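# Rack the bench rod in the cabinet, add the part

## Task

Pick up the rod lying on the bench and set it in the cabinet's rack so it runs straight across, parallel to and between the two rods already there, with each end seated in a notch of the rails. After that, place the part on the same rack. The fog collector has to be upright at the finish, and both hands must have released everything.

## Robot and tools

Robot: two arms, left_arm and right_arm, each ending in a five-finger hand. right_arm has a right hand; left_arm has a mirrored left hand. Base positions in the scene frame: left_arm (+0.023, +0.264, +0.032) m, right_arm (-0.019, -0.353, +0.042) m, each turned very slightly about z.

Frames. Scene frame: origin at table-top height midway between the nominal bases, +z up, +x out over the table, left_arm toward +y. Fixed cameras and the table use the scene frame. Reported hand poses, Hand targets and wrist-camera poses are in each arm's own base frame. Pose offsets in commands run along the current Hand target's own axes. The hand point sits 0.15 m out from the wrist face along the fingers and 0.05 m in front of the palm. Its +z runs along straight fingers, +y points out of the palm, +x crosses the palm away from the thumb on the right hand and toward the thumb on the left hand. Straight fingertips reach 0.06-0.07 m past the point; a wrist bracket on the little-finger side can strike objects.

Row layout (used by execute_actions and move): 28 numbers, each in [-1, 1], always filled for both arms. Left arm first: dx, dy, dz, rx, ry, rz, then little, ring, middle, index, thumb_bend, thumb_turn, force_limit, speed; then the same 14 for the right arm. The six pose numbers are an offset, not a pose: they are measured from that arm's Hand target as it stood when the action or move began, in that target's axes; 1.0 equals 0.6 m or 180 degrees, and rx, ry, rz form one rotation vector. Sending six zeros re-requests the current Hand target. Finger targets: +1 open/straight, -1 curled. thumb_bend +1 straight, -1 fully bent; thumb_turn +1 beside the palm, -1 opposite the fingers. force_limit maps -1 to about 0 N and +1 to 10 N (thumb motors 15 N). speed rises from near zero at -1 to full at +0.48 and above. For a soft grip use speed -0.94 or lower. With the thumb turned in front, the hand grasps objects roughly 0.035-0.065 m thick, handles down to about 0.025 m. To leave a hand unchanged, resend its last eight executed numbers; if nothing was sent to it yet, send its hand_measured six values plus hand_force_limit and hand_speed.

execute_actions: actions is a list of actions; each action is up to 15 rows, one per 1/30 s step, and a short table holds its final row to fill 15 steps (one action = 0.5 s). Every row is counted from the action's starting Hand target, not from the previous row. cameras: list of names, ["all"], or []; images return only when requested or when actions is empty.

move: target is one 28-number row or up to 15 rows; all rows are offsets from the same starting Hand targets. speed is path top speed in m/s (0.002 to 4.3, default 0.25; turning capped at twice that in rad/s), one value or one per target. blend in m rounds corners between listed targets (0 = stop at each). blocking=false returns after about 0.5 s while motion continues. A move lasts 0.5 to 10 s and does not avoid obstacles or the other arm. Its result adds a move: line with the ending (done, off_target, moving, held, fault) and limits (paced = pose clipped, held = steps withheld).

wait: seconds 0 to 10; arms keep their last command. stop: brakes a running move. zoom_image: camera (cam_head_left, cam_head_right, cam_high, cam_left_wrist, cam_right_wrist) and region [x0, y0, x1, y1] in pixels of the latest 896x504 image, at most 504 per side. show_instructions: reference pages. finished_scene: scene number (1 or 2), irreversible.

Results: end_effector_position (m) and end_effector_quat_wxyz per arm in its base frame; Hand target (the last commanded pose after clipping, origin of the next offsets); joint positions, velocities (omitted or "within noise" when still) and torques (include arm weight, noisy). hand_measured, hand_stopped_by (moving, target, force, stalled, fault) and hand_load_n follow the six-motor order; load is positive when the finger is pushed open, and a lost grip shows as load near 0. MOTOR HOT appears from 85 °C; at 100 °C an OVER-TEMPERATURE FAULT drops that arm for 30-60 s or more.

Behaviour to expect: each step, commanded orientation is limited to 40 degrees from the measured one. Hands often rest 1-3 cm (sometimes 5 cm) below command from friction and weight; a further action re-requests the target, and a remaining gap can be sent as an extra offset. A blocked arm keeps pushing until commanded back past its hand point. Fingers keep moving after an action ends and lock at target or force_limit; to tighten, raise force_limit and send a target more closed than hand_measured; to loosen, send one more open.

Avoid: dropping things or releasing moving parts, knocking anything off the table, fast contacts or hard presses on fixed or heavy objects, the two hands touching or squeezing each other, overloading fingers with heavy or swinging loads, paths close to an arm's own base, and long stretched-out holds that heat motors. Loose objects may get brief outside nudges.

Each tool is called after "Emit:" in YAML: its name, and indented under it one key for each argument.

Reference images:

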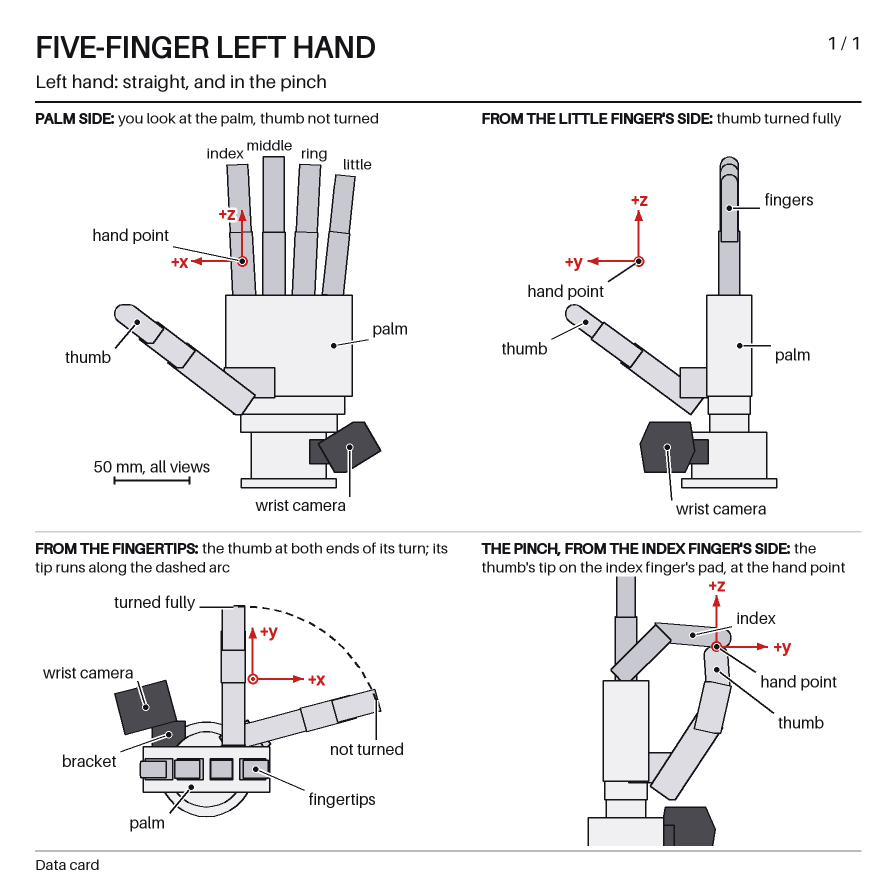

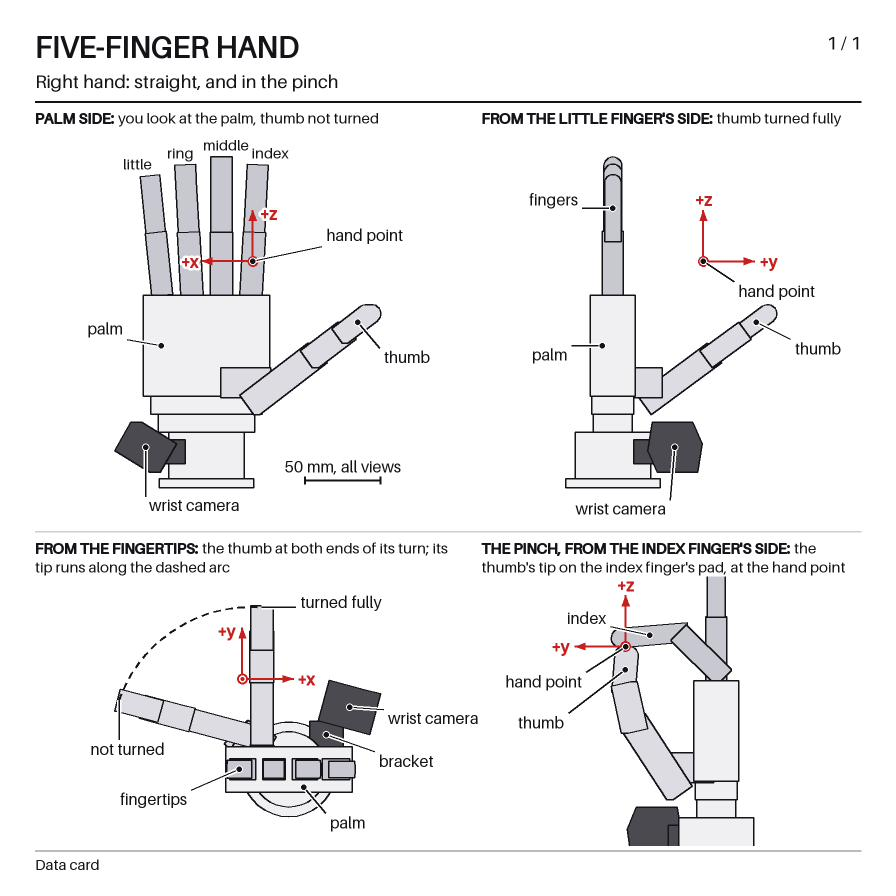

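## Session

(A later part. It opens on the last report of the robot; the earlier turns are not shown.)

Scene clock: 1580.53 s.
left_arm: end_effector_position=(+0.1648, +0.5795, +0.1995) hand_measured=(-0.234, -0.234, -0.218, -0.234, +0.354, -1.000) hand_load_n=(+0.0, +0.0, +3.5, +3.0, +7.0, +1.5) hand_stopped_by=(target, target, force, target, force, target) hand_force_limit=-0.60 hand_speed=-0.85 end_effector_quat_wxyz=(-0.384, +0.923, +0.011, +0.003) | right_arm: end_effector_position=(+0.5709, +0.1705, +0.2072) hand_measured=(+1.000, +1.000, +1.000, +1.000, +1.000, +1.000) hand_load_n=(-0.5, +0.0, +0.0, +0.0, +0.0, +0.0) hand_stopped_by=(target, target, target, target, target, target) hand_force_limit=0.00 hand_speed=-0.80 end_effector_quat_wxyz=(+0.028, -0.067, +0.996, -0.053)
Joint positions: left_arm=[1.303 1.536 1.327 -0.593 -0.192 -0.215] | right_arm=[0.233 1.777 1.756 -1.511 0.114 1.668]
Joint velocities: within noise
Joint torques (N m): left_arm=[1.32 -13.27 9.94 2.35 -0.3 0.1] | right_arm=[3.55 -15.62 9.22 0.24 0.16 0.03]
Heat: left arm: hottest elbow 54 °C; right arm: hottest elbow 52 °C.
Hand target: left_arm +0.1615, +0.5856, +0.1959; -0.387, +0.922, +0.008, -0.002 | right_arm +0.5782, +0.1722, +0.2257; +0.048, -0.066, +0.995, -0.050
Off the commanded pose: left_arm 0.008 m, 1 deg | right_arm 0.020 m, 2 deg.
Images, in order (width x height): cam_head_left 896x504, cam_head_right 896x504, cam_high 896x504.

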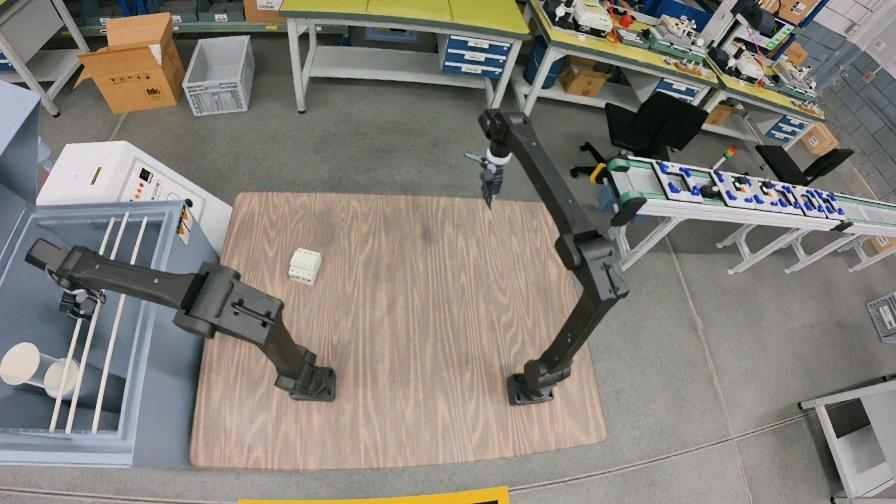

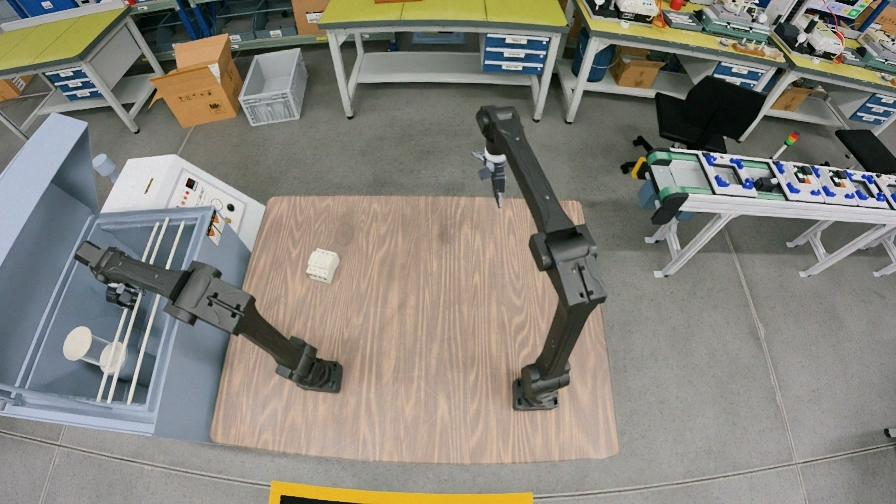

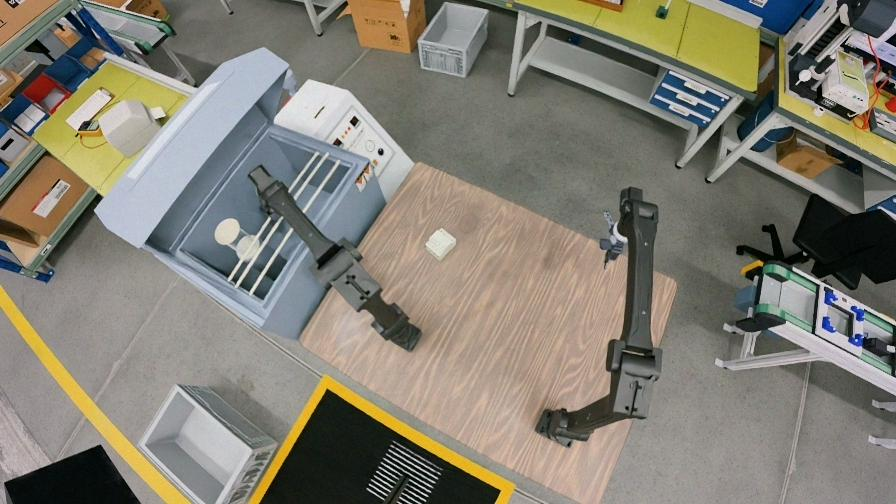

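Emit:
move:
  target: [-0.0008,0.0054,0.0053,0,-0.0016,-0.0016,-0.235,-0.235,-0.25,-0.235,0.088,-1,-0.6,-0.85,0,0,0,0,0,0,1,1,1,1,1,1,0,-0.8]
  speed: 0.03
  cameras: ["cam_high","cam_head_left","cam_head_right"]

Emit:
zoom_image:
  camera: "cam_high"
  region: [215, 260, 275, 320]

Emit:
zoom_image:
  camera: "cam_head_left"
  region: [45, 410, 105, 450]

Emit:
zoom_image:
  camera: "cam_head_right"
  region: [90, 380, 150, 420]

Emit:
zoom_image:
  camera: "cam_head_left"
  region: [95, 200, 155, 240]

Emit:
zoom_image:
  camera: "cam_head_right"
  region: [140, 205, 200, 245]

Scene clock: 1624.93 s.
left_arm: end_effector_position=(+0.1645, +0.5798, +0.1962) hand_measured=(-0.234, -0.234, -0.218, -0.234, +0.354, -1.000) hand_load_n=(+0.0, +0.0, +3.0, +4.0, +6.5, +1.5) hand_stopped_by=(target, target, force, target, force, target) hand_force_limit=-0.60 hand_speed=-0.85 end_effector_quat_wxyz=(-0.385, +0.923, +0.012, +0.002) | right_arm: end_effector_position=(+0.5709, +0.1705, +0.2072) hand_measured=(+1.000, +1.000, +1.000, +1.000, +1.000, +1.000) hand_load_n=(+0.0, +0.0, +0.0, +0.0, +0.0, +0.0) hand_stopped_by=(target, target, target, target, target, target) hand_force_limit=0.00 hand_speed=-0.80 end_effector_quat_wxyz=(+0.028, -0.067, +0.996, -0.053)
Joint positions: left_arm=[1.303 1.538 1.319 -0.582 -0.194 -0.215] | right_arm=[0.233 1.777 1.756 -1.511 0.114 1.668]
Joint torques (N m): left_arm=[0.79 -13.1 9.77 2.3 -0.48 0.05] | right_arm=[3.02 -16.44 9.07 0.17 0.17 0.07]
Heat: left arm: hottest elbow 54 °C; right arm: hottest elbow 52 °C.
Hand target: left_arm +0.1610, +0.5855, +0.1911; -0.387, +0.922, +0.012, -0.004 | right_arm +0.5782, +0.1722, +0.2257; +0.048, -0.066, +0.995, -0.050
Off the commanded pose: left_arm 0.008 m, 1 deg | right_arm 0.020 m, 2 deg.
move: off_target (right_arm)
Images, in order (width x height): cam_head_left 896x504, cam_head_right 896x504, cam_high 896x504.

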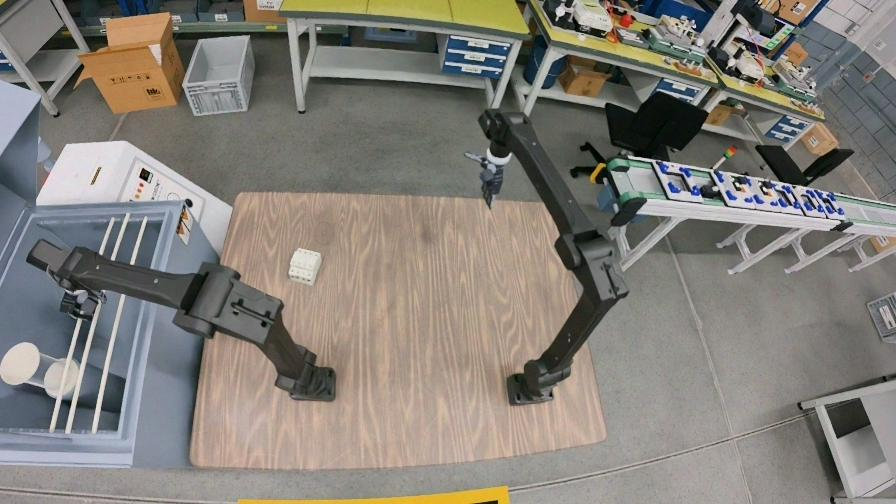

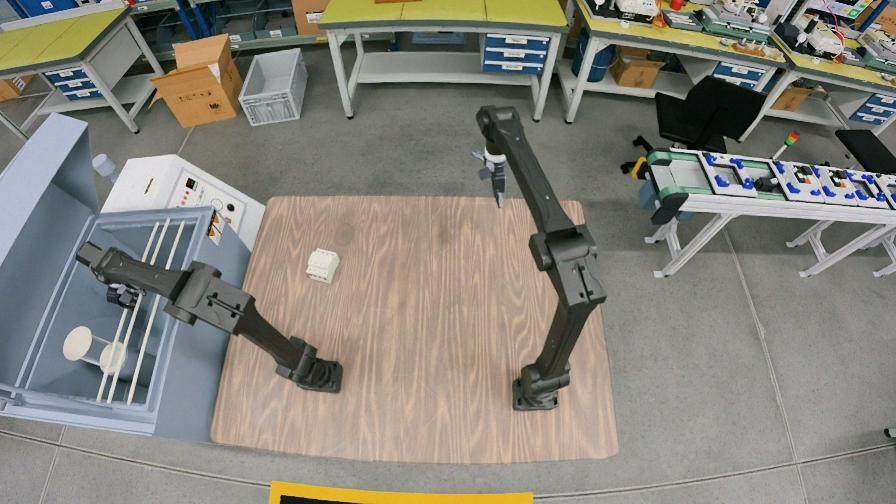

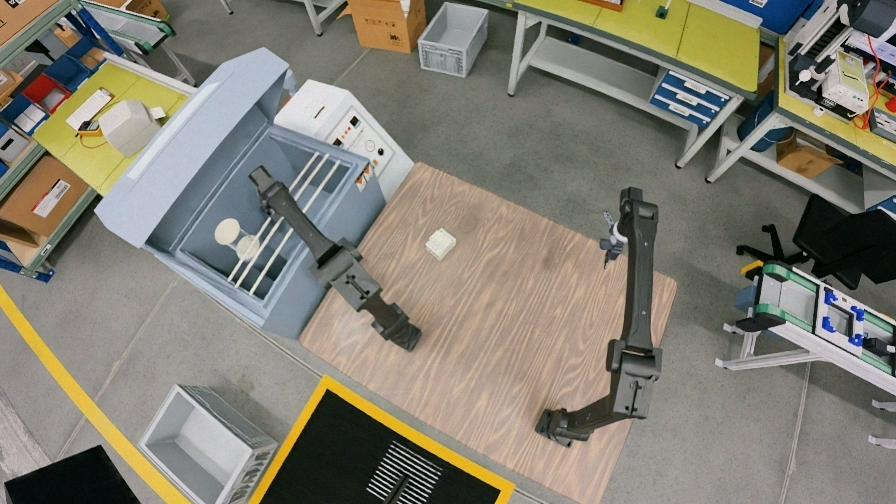

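Scaled by 8.400 from the camera's 896x504 image, which has a finer 1280x720 frame.

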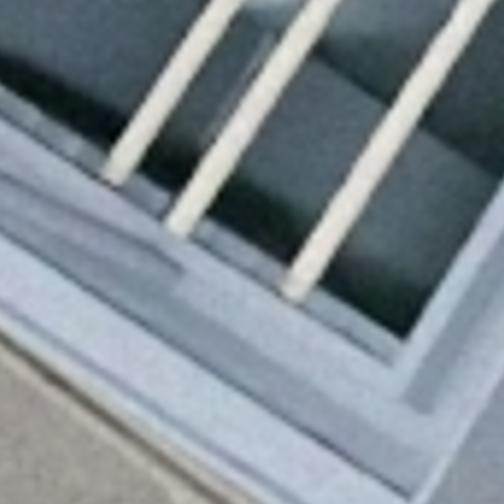

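Scaled by 8.400 from the camera's 896x504 image, which has a finer 1280x720 frame.

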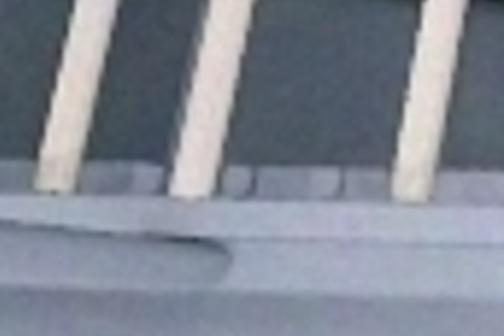

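Scaled by 8.400 from the camera's 896x504 image, which has a finer 1280x720 frame.

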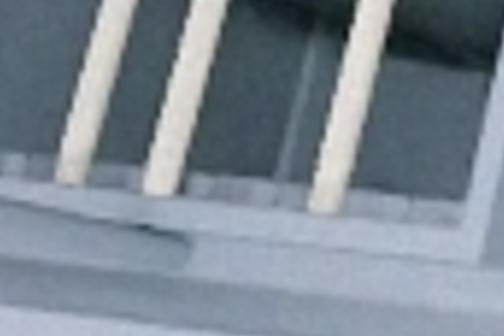

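Scaled by 8.400 from the camera's 896x504 image, which has a finer 1280x720 frame.

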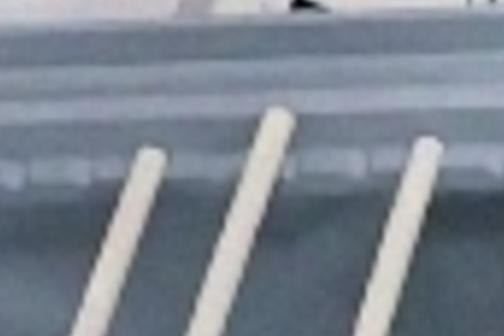

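Scaled by 8.400 from the camera's 896x504 image, which has a finer 1280x720 frame.

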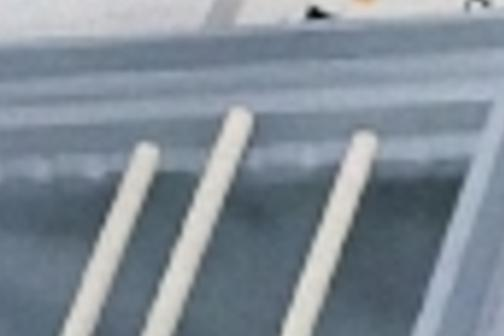

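Emit:
move:
  target: [-0.0004,0.0117,-0.0119,0,-0.0012,-0.0012,-0.235,-0.235,-0.25,-0.235,0.088,-1,-0.6,-0.85,0,0,0,0,0,0,1,1,1,1,1,1,0,-0.8]
  speed: 0.02
  cameras: ["cam_head_left","cam_head_right"]

Emit:
zoom_image:
  camera: "cam_head_left"
  region: [45, 410, 105, 450]

Emit:
zoom_image:
  camera: "cam_head_left"
  region: [95, 200, 155, 240]

Scene clock: 1644.27 s.
left_arm: end_effector_position=(+0.1649, +0.5728, +0.1845) hand_measured=(-0.234, -0.234, -0.218, -0.234, +0.354, -1.000) hand_load_n=(+0.0, +1.0, +1.5, +2.5, +5.0, +1.0) hand_stopped_by=(target, target, force, target, force, target) hand_force_limit=-0.60 hand_speed=-0.85 end_effector_quat_wxyz=(-0.376, +0.926, +0.010, -0.001) | right_arm: end_effector_position=(+0.5709, +0.1705, +0.2072) hand_measured=(+1.000, +1.000, +1.000, +1.000, +1.000, +1.000) hand_load_n=(+0.0, +0.0, +0.0, +0.0, +0.0, +0.0) hand_stopped_by=(target, target, target, target, target, target) hand_force_limit=0.00 hand_speed=-0.80 end_effector_quat_wxyz=(+0.028, -0.067, +0.996, -0.053)
Joint positions: left_arm=[1.298 1.537 1.295 -0.577 -0.199 -0.217] | right_arm=[0.233 1.777 1.756 -1.511 0.114 1.668]
Joint torques (N m): left_arm=[0.85 -14.97 9.35 2.15 -0.57 -0.03] | right_arm=[3.49 -16.15 9.18 0.36 0.14 0.05]
Heat: left arm: hottest elbow 51 °C; right arm: hottest elbow 52 °C.
Hand target: left_arm +0.1611, +0.5755, +0.1912; -0.387, +0.922, +0.014, -0.005 | right_arm +0.5782, +0.1722, +0.2257; +0.048, -0.066, +0.995, -0.050
Off the commanded pose: left_arm 0.008 m, 1 deg | right_arm 0.020 m, 2 deg.
move: off_target (right_arm)
Images, in order (width x height): cam_head_left 896x504, cam_head_right 896x504.

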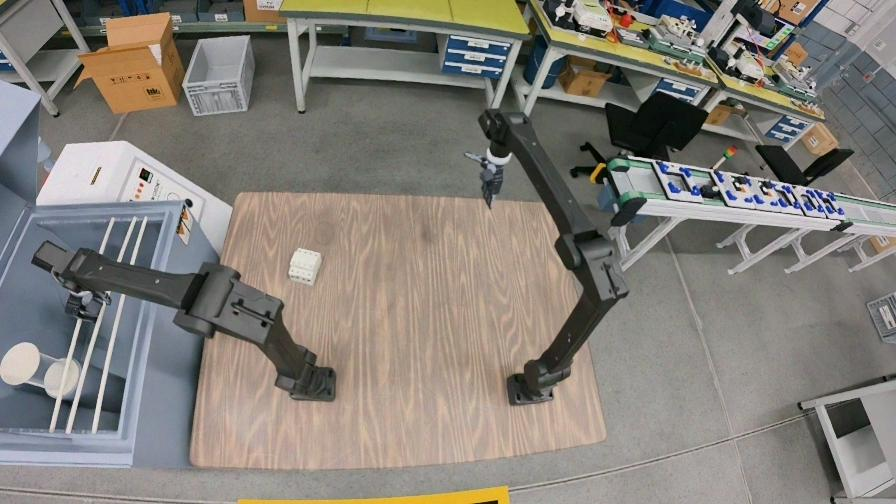

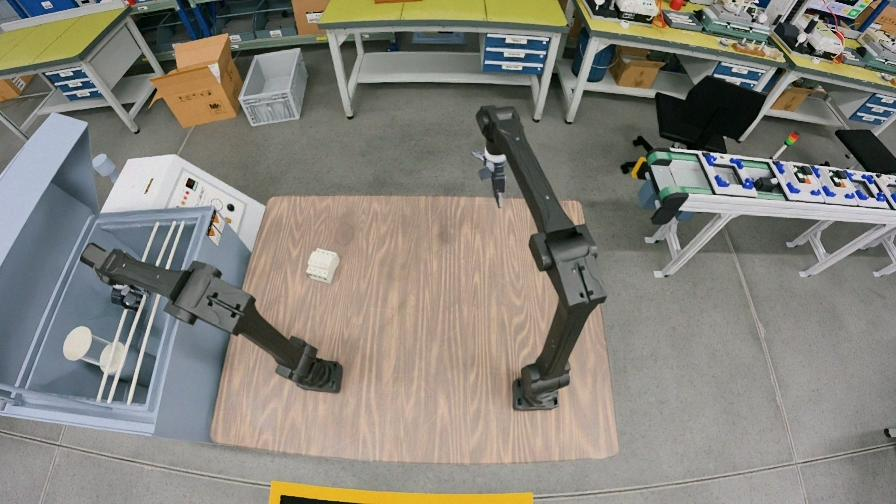

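Scaled by 8.400 from the camera's 896x504 image, which has a finer 1280x720 frame.

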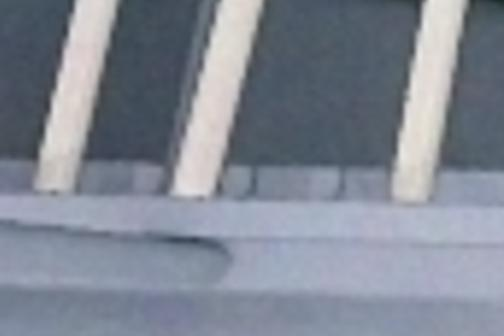

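Scaled by 8.400 from the camera's 896x504 image, which has a finer 1280x720 frame.

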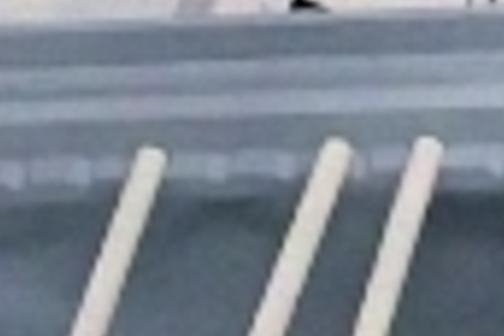

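Emit:
zoom_image:
  camera: "cam_head_left"
  region: [46, 424, 76, 440]

Emit:
zoom_image:
  camera: "cam_head_left"
  region: [66, 424, 106, 440]

Emit:
zoom_image:
  camera: "cam_head_left"
  region: [105, 210, 150, 230]

Scaled by 16.800 from the camera's 896x504 image, which has a finer 1280x720 frame.

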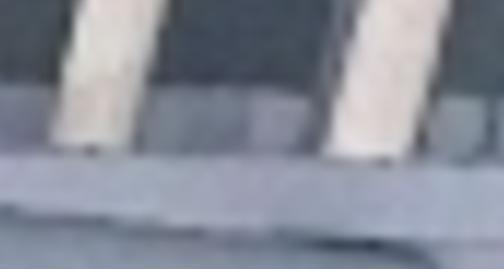

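Scaled by 12.600 from the camera's 896x504 image, which has a finer 1280x720 frame.

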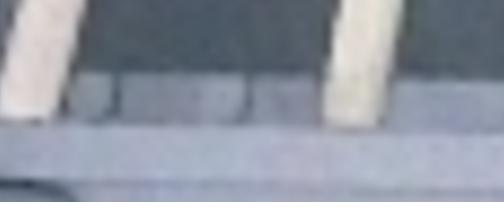

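Scaled by 11.200 from the camera's 896x504 image, which has a finer 1280x720 frame.

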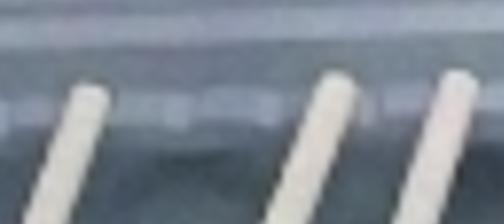

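Emit:
move:
  target:
    - [0.0033,-0.0415,-0.0291,0,0,0,-0.235,-0.235,-0.25,-0.235,0.088,-1,-0.6,-0.85,0,0,0,0,0,0,1,1,1,1,1,1,0,-0.8]
    - [0.0139,-0.0793,-0.0122,0,-0.0029,-0.0129,-0.235,-0.235,-0.25,-0.235,0.088,-1,-0.6,-0.85,0,0,0,0,0,0,1,1,1,1,1,1,0,-0.8]
  speed: 0.03
  cameras: ["cam_head_left","cam_head_right","cam_left_wrist"]

Emit:
zoom_image:
  camera: "cam_head_left"
  region: [45, 410, 105, 450]

Emit:
zoom_image:
  camera: "cam_head_left"
  region: [95, 200, 155, 240]

Emit:
zoom_image:
  camera: "cam_head_right"
  region: [90, 380, 150, 420]

Emit:
zoom_image:
  camera: "cam_head_right"
  region: [140, 205, 200, 245]

Scene clock: 1707.67 s.
left_arm: end_effector_position=(+0.1678, +0.5860, +0.2087) hand_measured=(-0.234, -0.234, -0.218, -0.234, +0.352, -1.000) hand_load_n=(+0.0, +0.0, +0.5, +0.5, +1.0, +0.5) hand_stopped_by=(target, target, force, target, force, target) hand_force_limit=-0.60 hand_speed=-0.85 end_effector_quat_wxyz=(-0.371, +0.928, +0.024, -0.005) | right_arm: end_effector_position=(+0.5709, +0.1705, +0.2072) hand_measured=(+1.000, +1.000, +1.000, +1.000, +1.000, +1.000) hand_load_n=(+0.0, -0.5, +0.0, +0.0, +0.0, +0.5) hand_stopped_by=(target, target, target, target, target, target) hand_force_limit=0.00 hand_speed=-0.80 end_effector_quat_wxyz=(+0.028, -0.067, +0.996, -0.053)
Joint positions: left_arm=[1.296 1.564 1.396 -0.666 -0.216 -0.244] | right_arm=[0.233 1.777 1.756 -1.511 0.114 1.668]
Joint torques (N m): left_arm=[1.14 -13.45 14.17 1.17 -0.22 -0.08] | right_arm=[3.14 -16.26 9.11 0.29 0.18 -0.01]
Heat: left arm: hottest elbow 52 °C; right arm: hottest elbow 52 °C.
Hand target: left_arm +0.1684, +0.6039, +0.2303; -0.387, +0.921, +0.035, -0.001 | right_arm +0.5782, +0.1722, +0.2257; +0.048, -0.066, +0.995, -0.050
Off the commanded pose: left_arm 0.028 m, 2 deg | right_arm 0.020 m, 2 deg.
move: off_target (left_arm, right_arm)
camera_calibration:
cam_left_wrist: T_world_to_cam=[[0.222637, 0.700282, 0.678261, -0.590572], [0.864488, -0.463416, 0.194696, 0.0886629], [0.450659, 0.543002, -0.708559, -0.136905], [0, 0, 0, 1]] pos_world=[0.116533, 0.528994, 0.286295]
Images, in order (width x height): cam_head_left 896x504, cam_head_right 896x504, cam_left_wrist 896x504.

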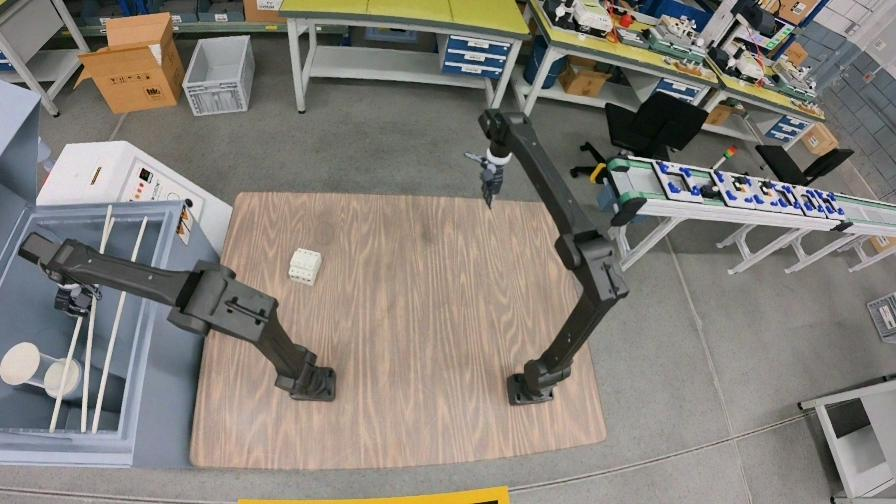

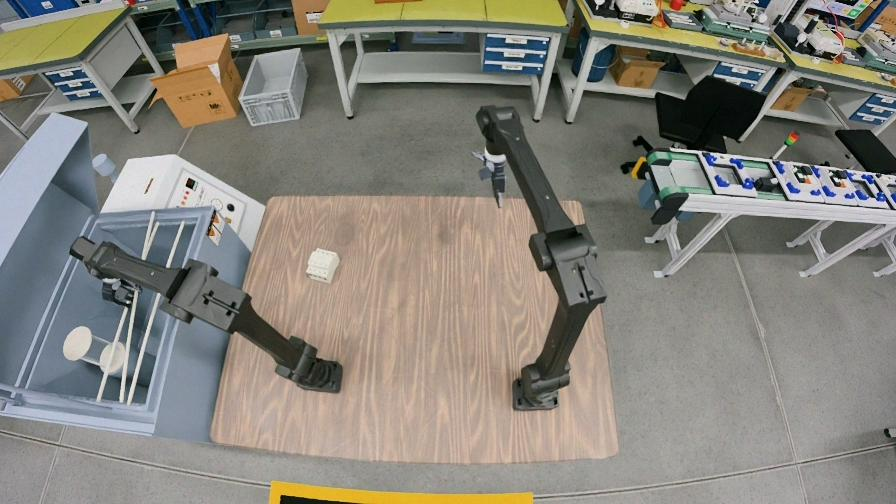

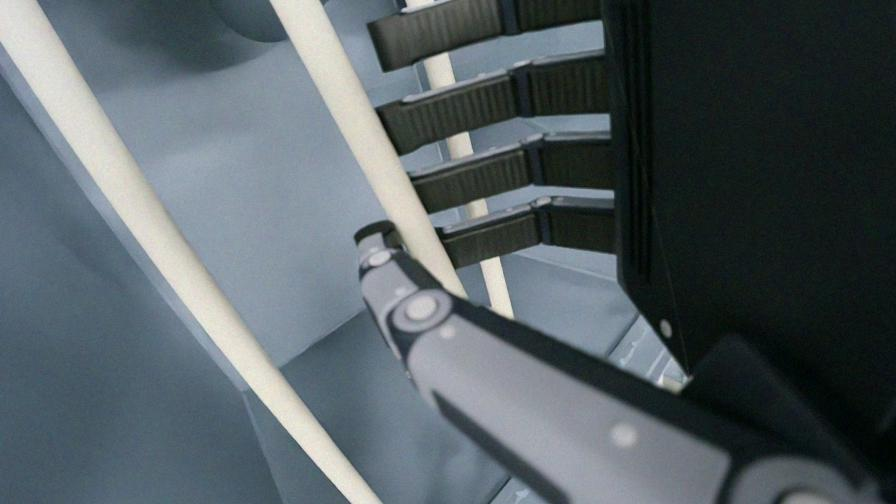

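Scaled by 8.400 from the camera's 896x504 image, which has a finer 1280x720 frame.

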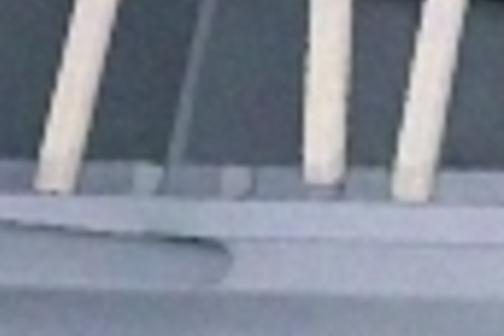

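Scaled by 8.400 from the camera's 896x504 image, which has a finer 1280x720 frame.

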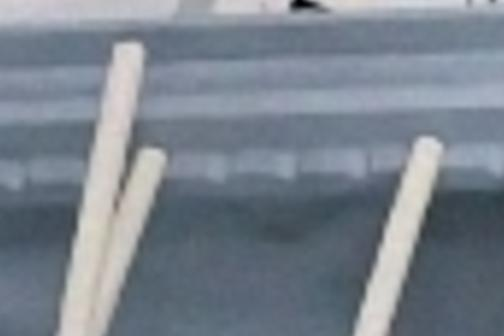

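Scaled by 8.400 from the camera's 896x504 image, which has a finer 1280x720 frame.

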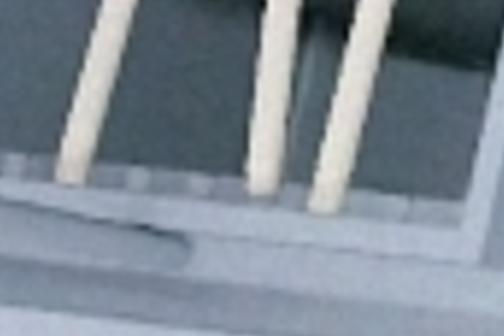

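Scaled by 8.400 from the camera's 896x504 image, which has a finer 1280x720 frame.

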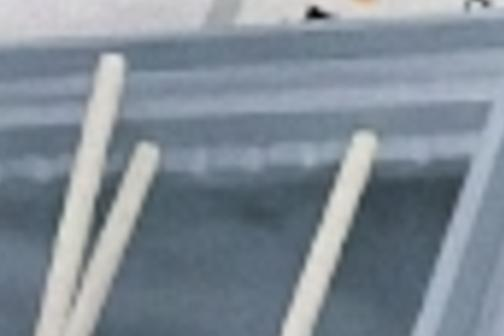

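Emit:
execute_actions:
  actions:
    - [[0,0,0,0,0,0,-0.235,-0.235,-0.25,-0.235,0.08,-1,-0.2,-0.85,0,0,0,0,0,0,1,1,1,1,1,1,0,-0.8]]
  cameras: ["cam_head_left","cam_head_right","cam_left_wrist"]

Emit:
zoom_image:
  camera: "cam_left_wrist"
  region: [250, 0, 550, 350]

Scene clock: 1713.23 s.
left_arm: end_effector_position=(+0.1679, +0.5861, +0.2088) hand_measured=(-0.234, -0.234, -0.218, -0.234, +0.082, -1.000) hand_load_n=(+0.0, +1.0, +0.0, +1.0, +2.0, +0.5) hand_stopped_by=(target, target, force, target, target, target) hand_force_limit=-0.20 hand_speed=-0.85 end_effector_quat_wxyz=(-0.371, +0.928, +0.025, -0.005) | right_arm: end_effector_position=(+0.5709, +0.1705, +0.2072) hand_measured=(+1.000, +1.000, +1.000, +1.000, +1.000, +1.000) hand_load_n=(+0.0, +0.0, +0.0, +0.0, +0.0, +0.0) hand_stopped_by=(target, target, target, target, target, target) hand_force_limit=0.00 hand_speed=-0.80 end_effector_quat_wxyz=(+0.028, -0.067, +0.996, -0.053)
Joint positions: left_arm=[1.296 1.564 1.396 -0.666 -0.216 -0.246] | right_arm=[0.233 1.777 1.756 -1.511 0.114 1.668]
Joint torques (N m): left_arm=[1.49 -13.04 14.27 1.17 -0.2 -0.11] | right_arm=[3.84 -16.26 9.35 0.28 0.16 0.04]
Heat: left arm: hottest elbow 54 °C; right arm: hottest elbow 52 °C.
Hand target: left_arm +0.1684, +0.6038, +0.2302; -0.387, +0.921, +0.035, -0.001 | right_arm +0.5782, +0.1722, +0.2257; +0.048, -0.066, +0.995, -0.050
Off the commanded pose: left_arm 0.028 m, 2 deg | right_arm 0.020 m, 2 deg.
camera_calibration:
cam_left_wrist: T_world_to_cam=[[0.221517, 0.700489, 0.678414, -0.590619], [0.864734, -0.462672, 0.195372, 0.0879623], [0.450739, 0.543369, -0.708227, -0.137248], [0, 0, 0, 1]] pos_world=[0.116631, 0.528996, 0.286296]
Images, in order (width x height): cam_head_left 896x504, cam_head_right 896x504, cam_left_wrist 896x504.

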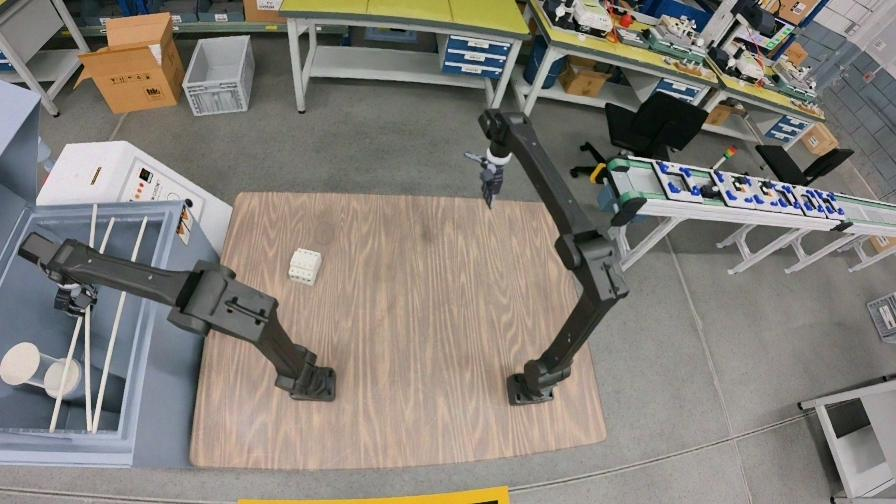

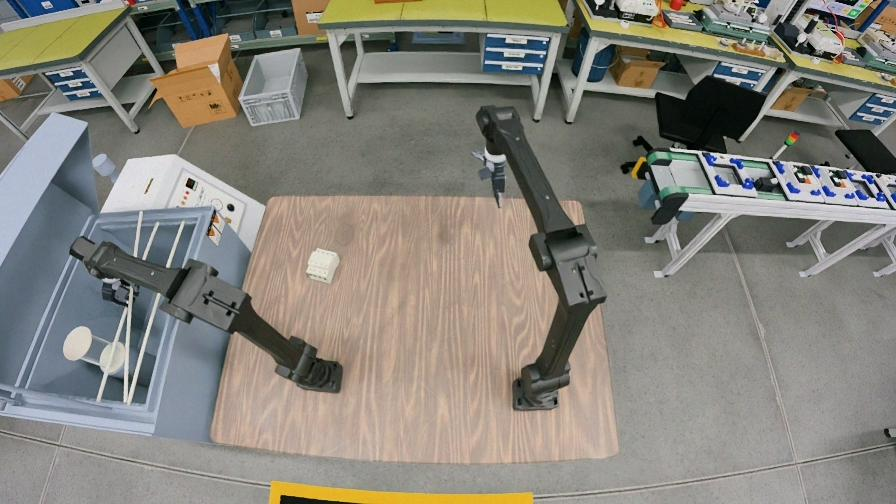

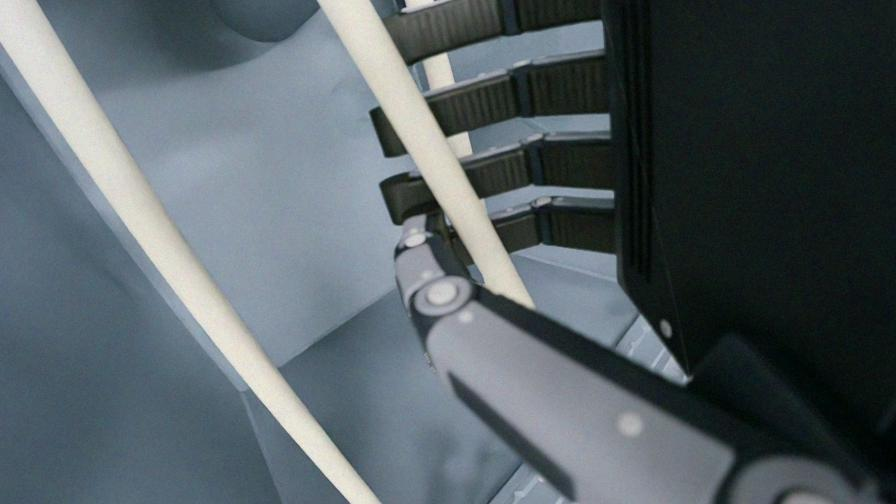

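Scaled by 1.440 from the camera's 896x504 image, which has a finer 1280x720 frame.

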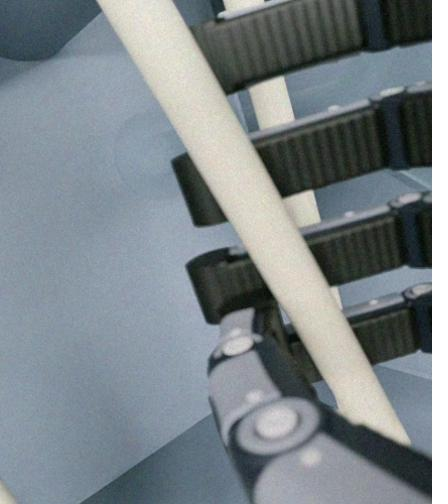

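Emit:
zoom_image:
  camera: "cam_head_left"
  region: [30, 190, 170, 450]

Emit:
zoom_image:
  camera: "cam_head_right"
  region: [80, 190, 220, 420]

Scaled by 1.938 from the camera's 896x504 image, which has a finer 1280x720 frame.

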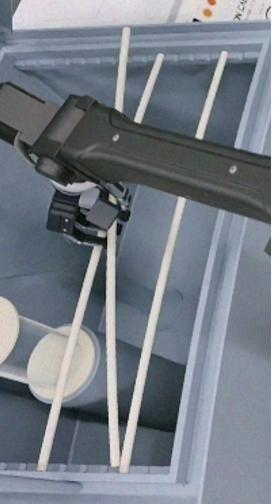

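Scaled by 2.191 from the camera's 896x504 image, which has a finer 1280x720 frame.

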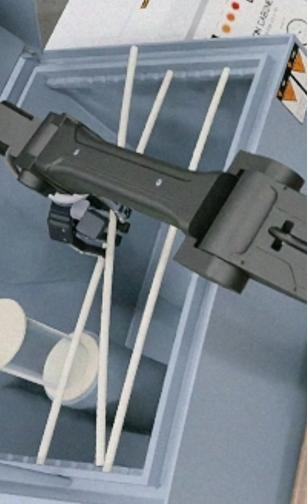

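Emit:
move:
  target: [0.0013,-0.0356,-0.0349,0,0,0,-0.235,-0.235,-0.25,-0.235,0.08,-1,-0.2,-0.85,0,0,0,0,0,0,1,1,1,1,1,1,0,-0.8]
  speed: 0.03
  cameras: ["cam_head_left","cam_head_right","cam_left_wrist"]

Emit:
zoom_image:
  camera: "cam_head_left"
  region: [30, 190, 170, 450]

Emit:
zoom_image:
  camera: "cam_head_right"
  region: [80, 190, 220, 420]

Scene clock: 1792.10 s.
left_arm: end_effector_position=(+0.1684, +0.5883, +0.2348) hand_measured=(-0.234, -0.234, -0.218, -0.234, +0.082, -1.000) hand_load_n=(+0.5, +1.0, +0.0, +1.5, +2.0, +0.5) hand_stopped_by=(target, target, force, target, target, target) hand_force_limit=-0.20 hand_speed=-0.85 end_effector_quat_wxyz=(-0.369, +0.929, +0.025, -0.006) | right_arm: end_effector_position=(+0.5709, +0.1705, +0.2072) hand_measured=(+1.000, +1.000, +1.000, +1.000, +1.000, +1.000) hand_load_n=(+0.0, +0.0, +0.0, +0.0, +0.0, +0.0) hand_stopped_by=(target, target, target, target, target, target) hand_force_limit=0.00 hand_speed=-0.80 end_effector_quat_wxyz=(+0.028, -0.067, +0.996, -0.053)
Joint positions: left_arm=[1.296 1.564 1.467 -0.743 -0.216 -0.246] | right_arm=[0.233 1.777 1.756 -1.511 0.114 1.668]
Joint velocities: left_arm=[0.005 -0.005 -0.046 -0.017 0.007 -0.051] | right_arm=[within noise]
Joint torques (N m): left_arm=[1.55 -14.15 14.32 1.07 -0.2 -0.1] | right_arm=[3.55 -16.44 9.11 0.25 0.14 0.04]
Heat: left arm: hottest elbow 63 °C; right arm: hottest elbow 52 °C.
Hand target: left_arm +0.1685, +0.6039, +0.2602; -0.387, +0.921, +0.035, -0.001 | right_arm +0.5782, +0.1722, +0.2257; +0.048, -0.066, +0.995, -0.050
Off the commanded pose: left_arm 0.030 m, 3 deg | right_arm 0.020 m, 2 deg.
move: off_target (left_arm, right_arm)
camera_calibration:
cam_left_wrist: T_world_to_cam=[[0.221881, 0.704304, 0.674333, -0.611334], [0.865315, -0.460993, 0.196761, 0.0819919], [0.449442, 0.539854, -0.71173, -0.117099], [0, 0, 0, 1]] pos_world=[0.117323, 0.531579, 0.312768]
Images, in order (width x height): cam_head_left 896x504, cam_head_right 896x504, cam_left_wrist 896x504.

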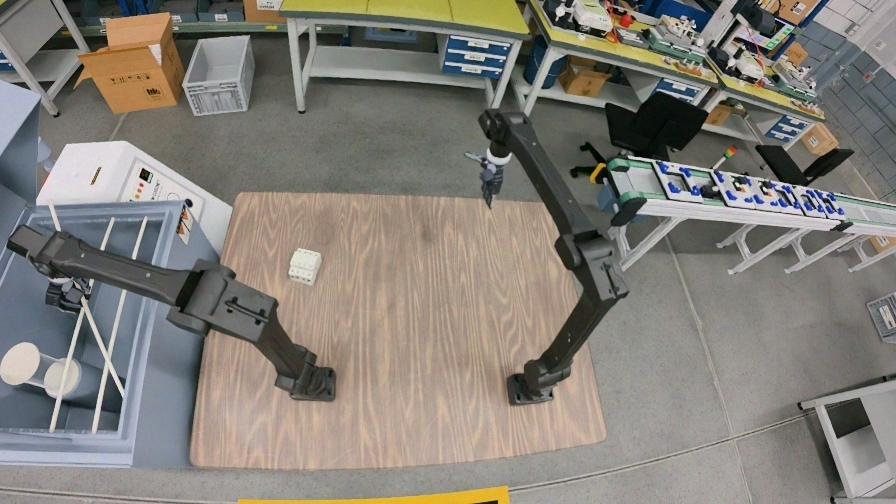

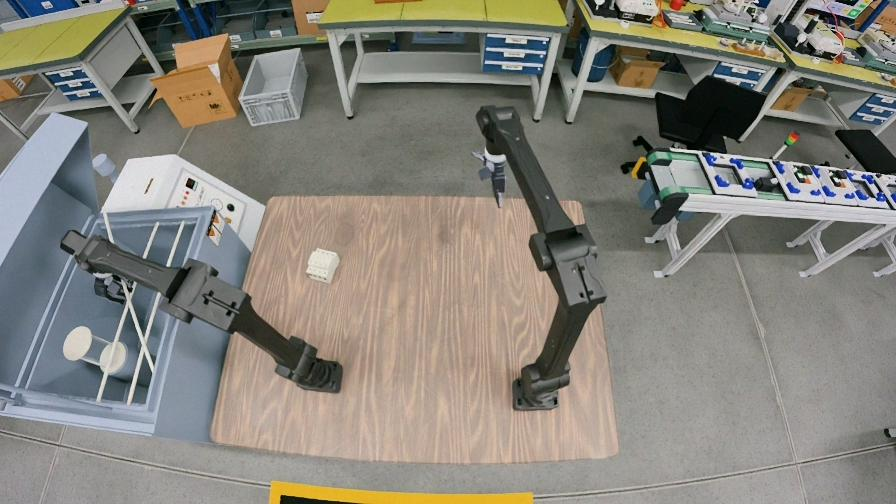

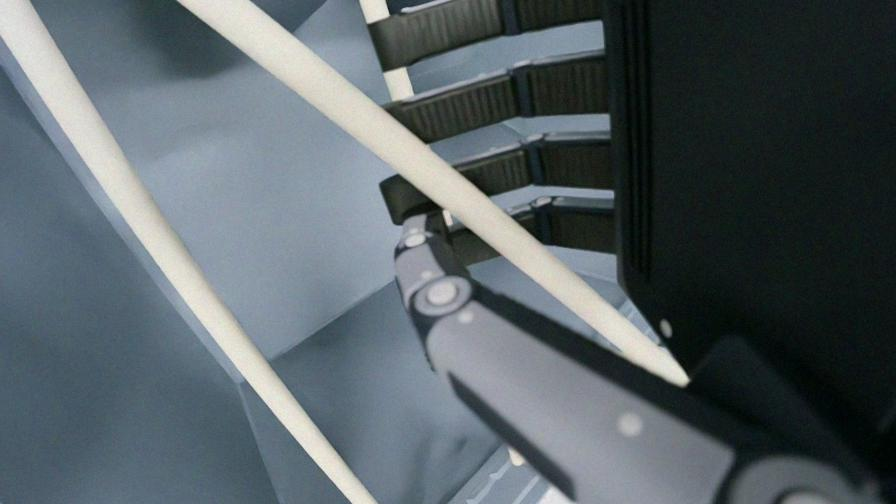

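Scaled by 1.938 from the camera's 896x504 image, which has a finer 1280x720 frame.

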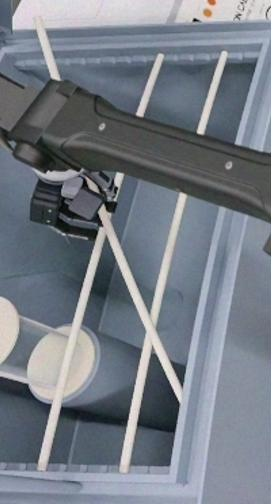

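Scaled by 2.191 from the camera's 896x504 image, which has a finer 1280x720 frame.

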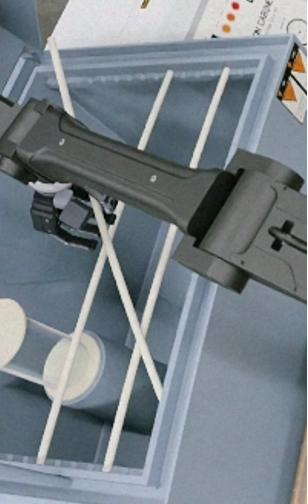

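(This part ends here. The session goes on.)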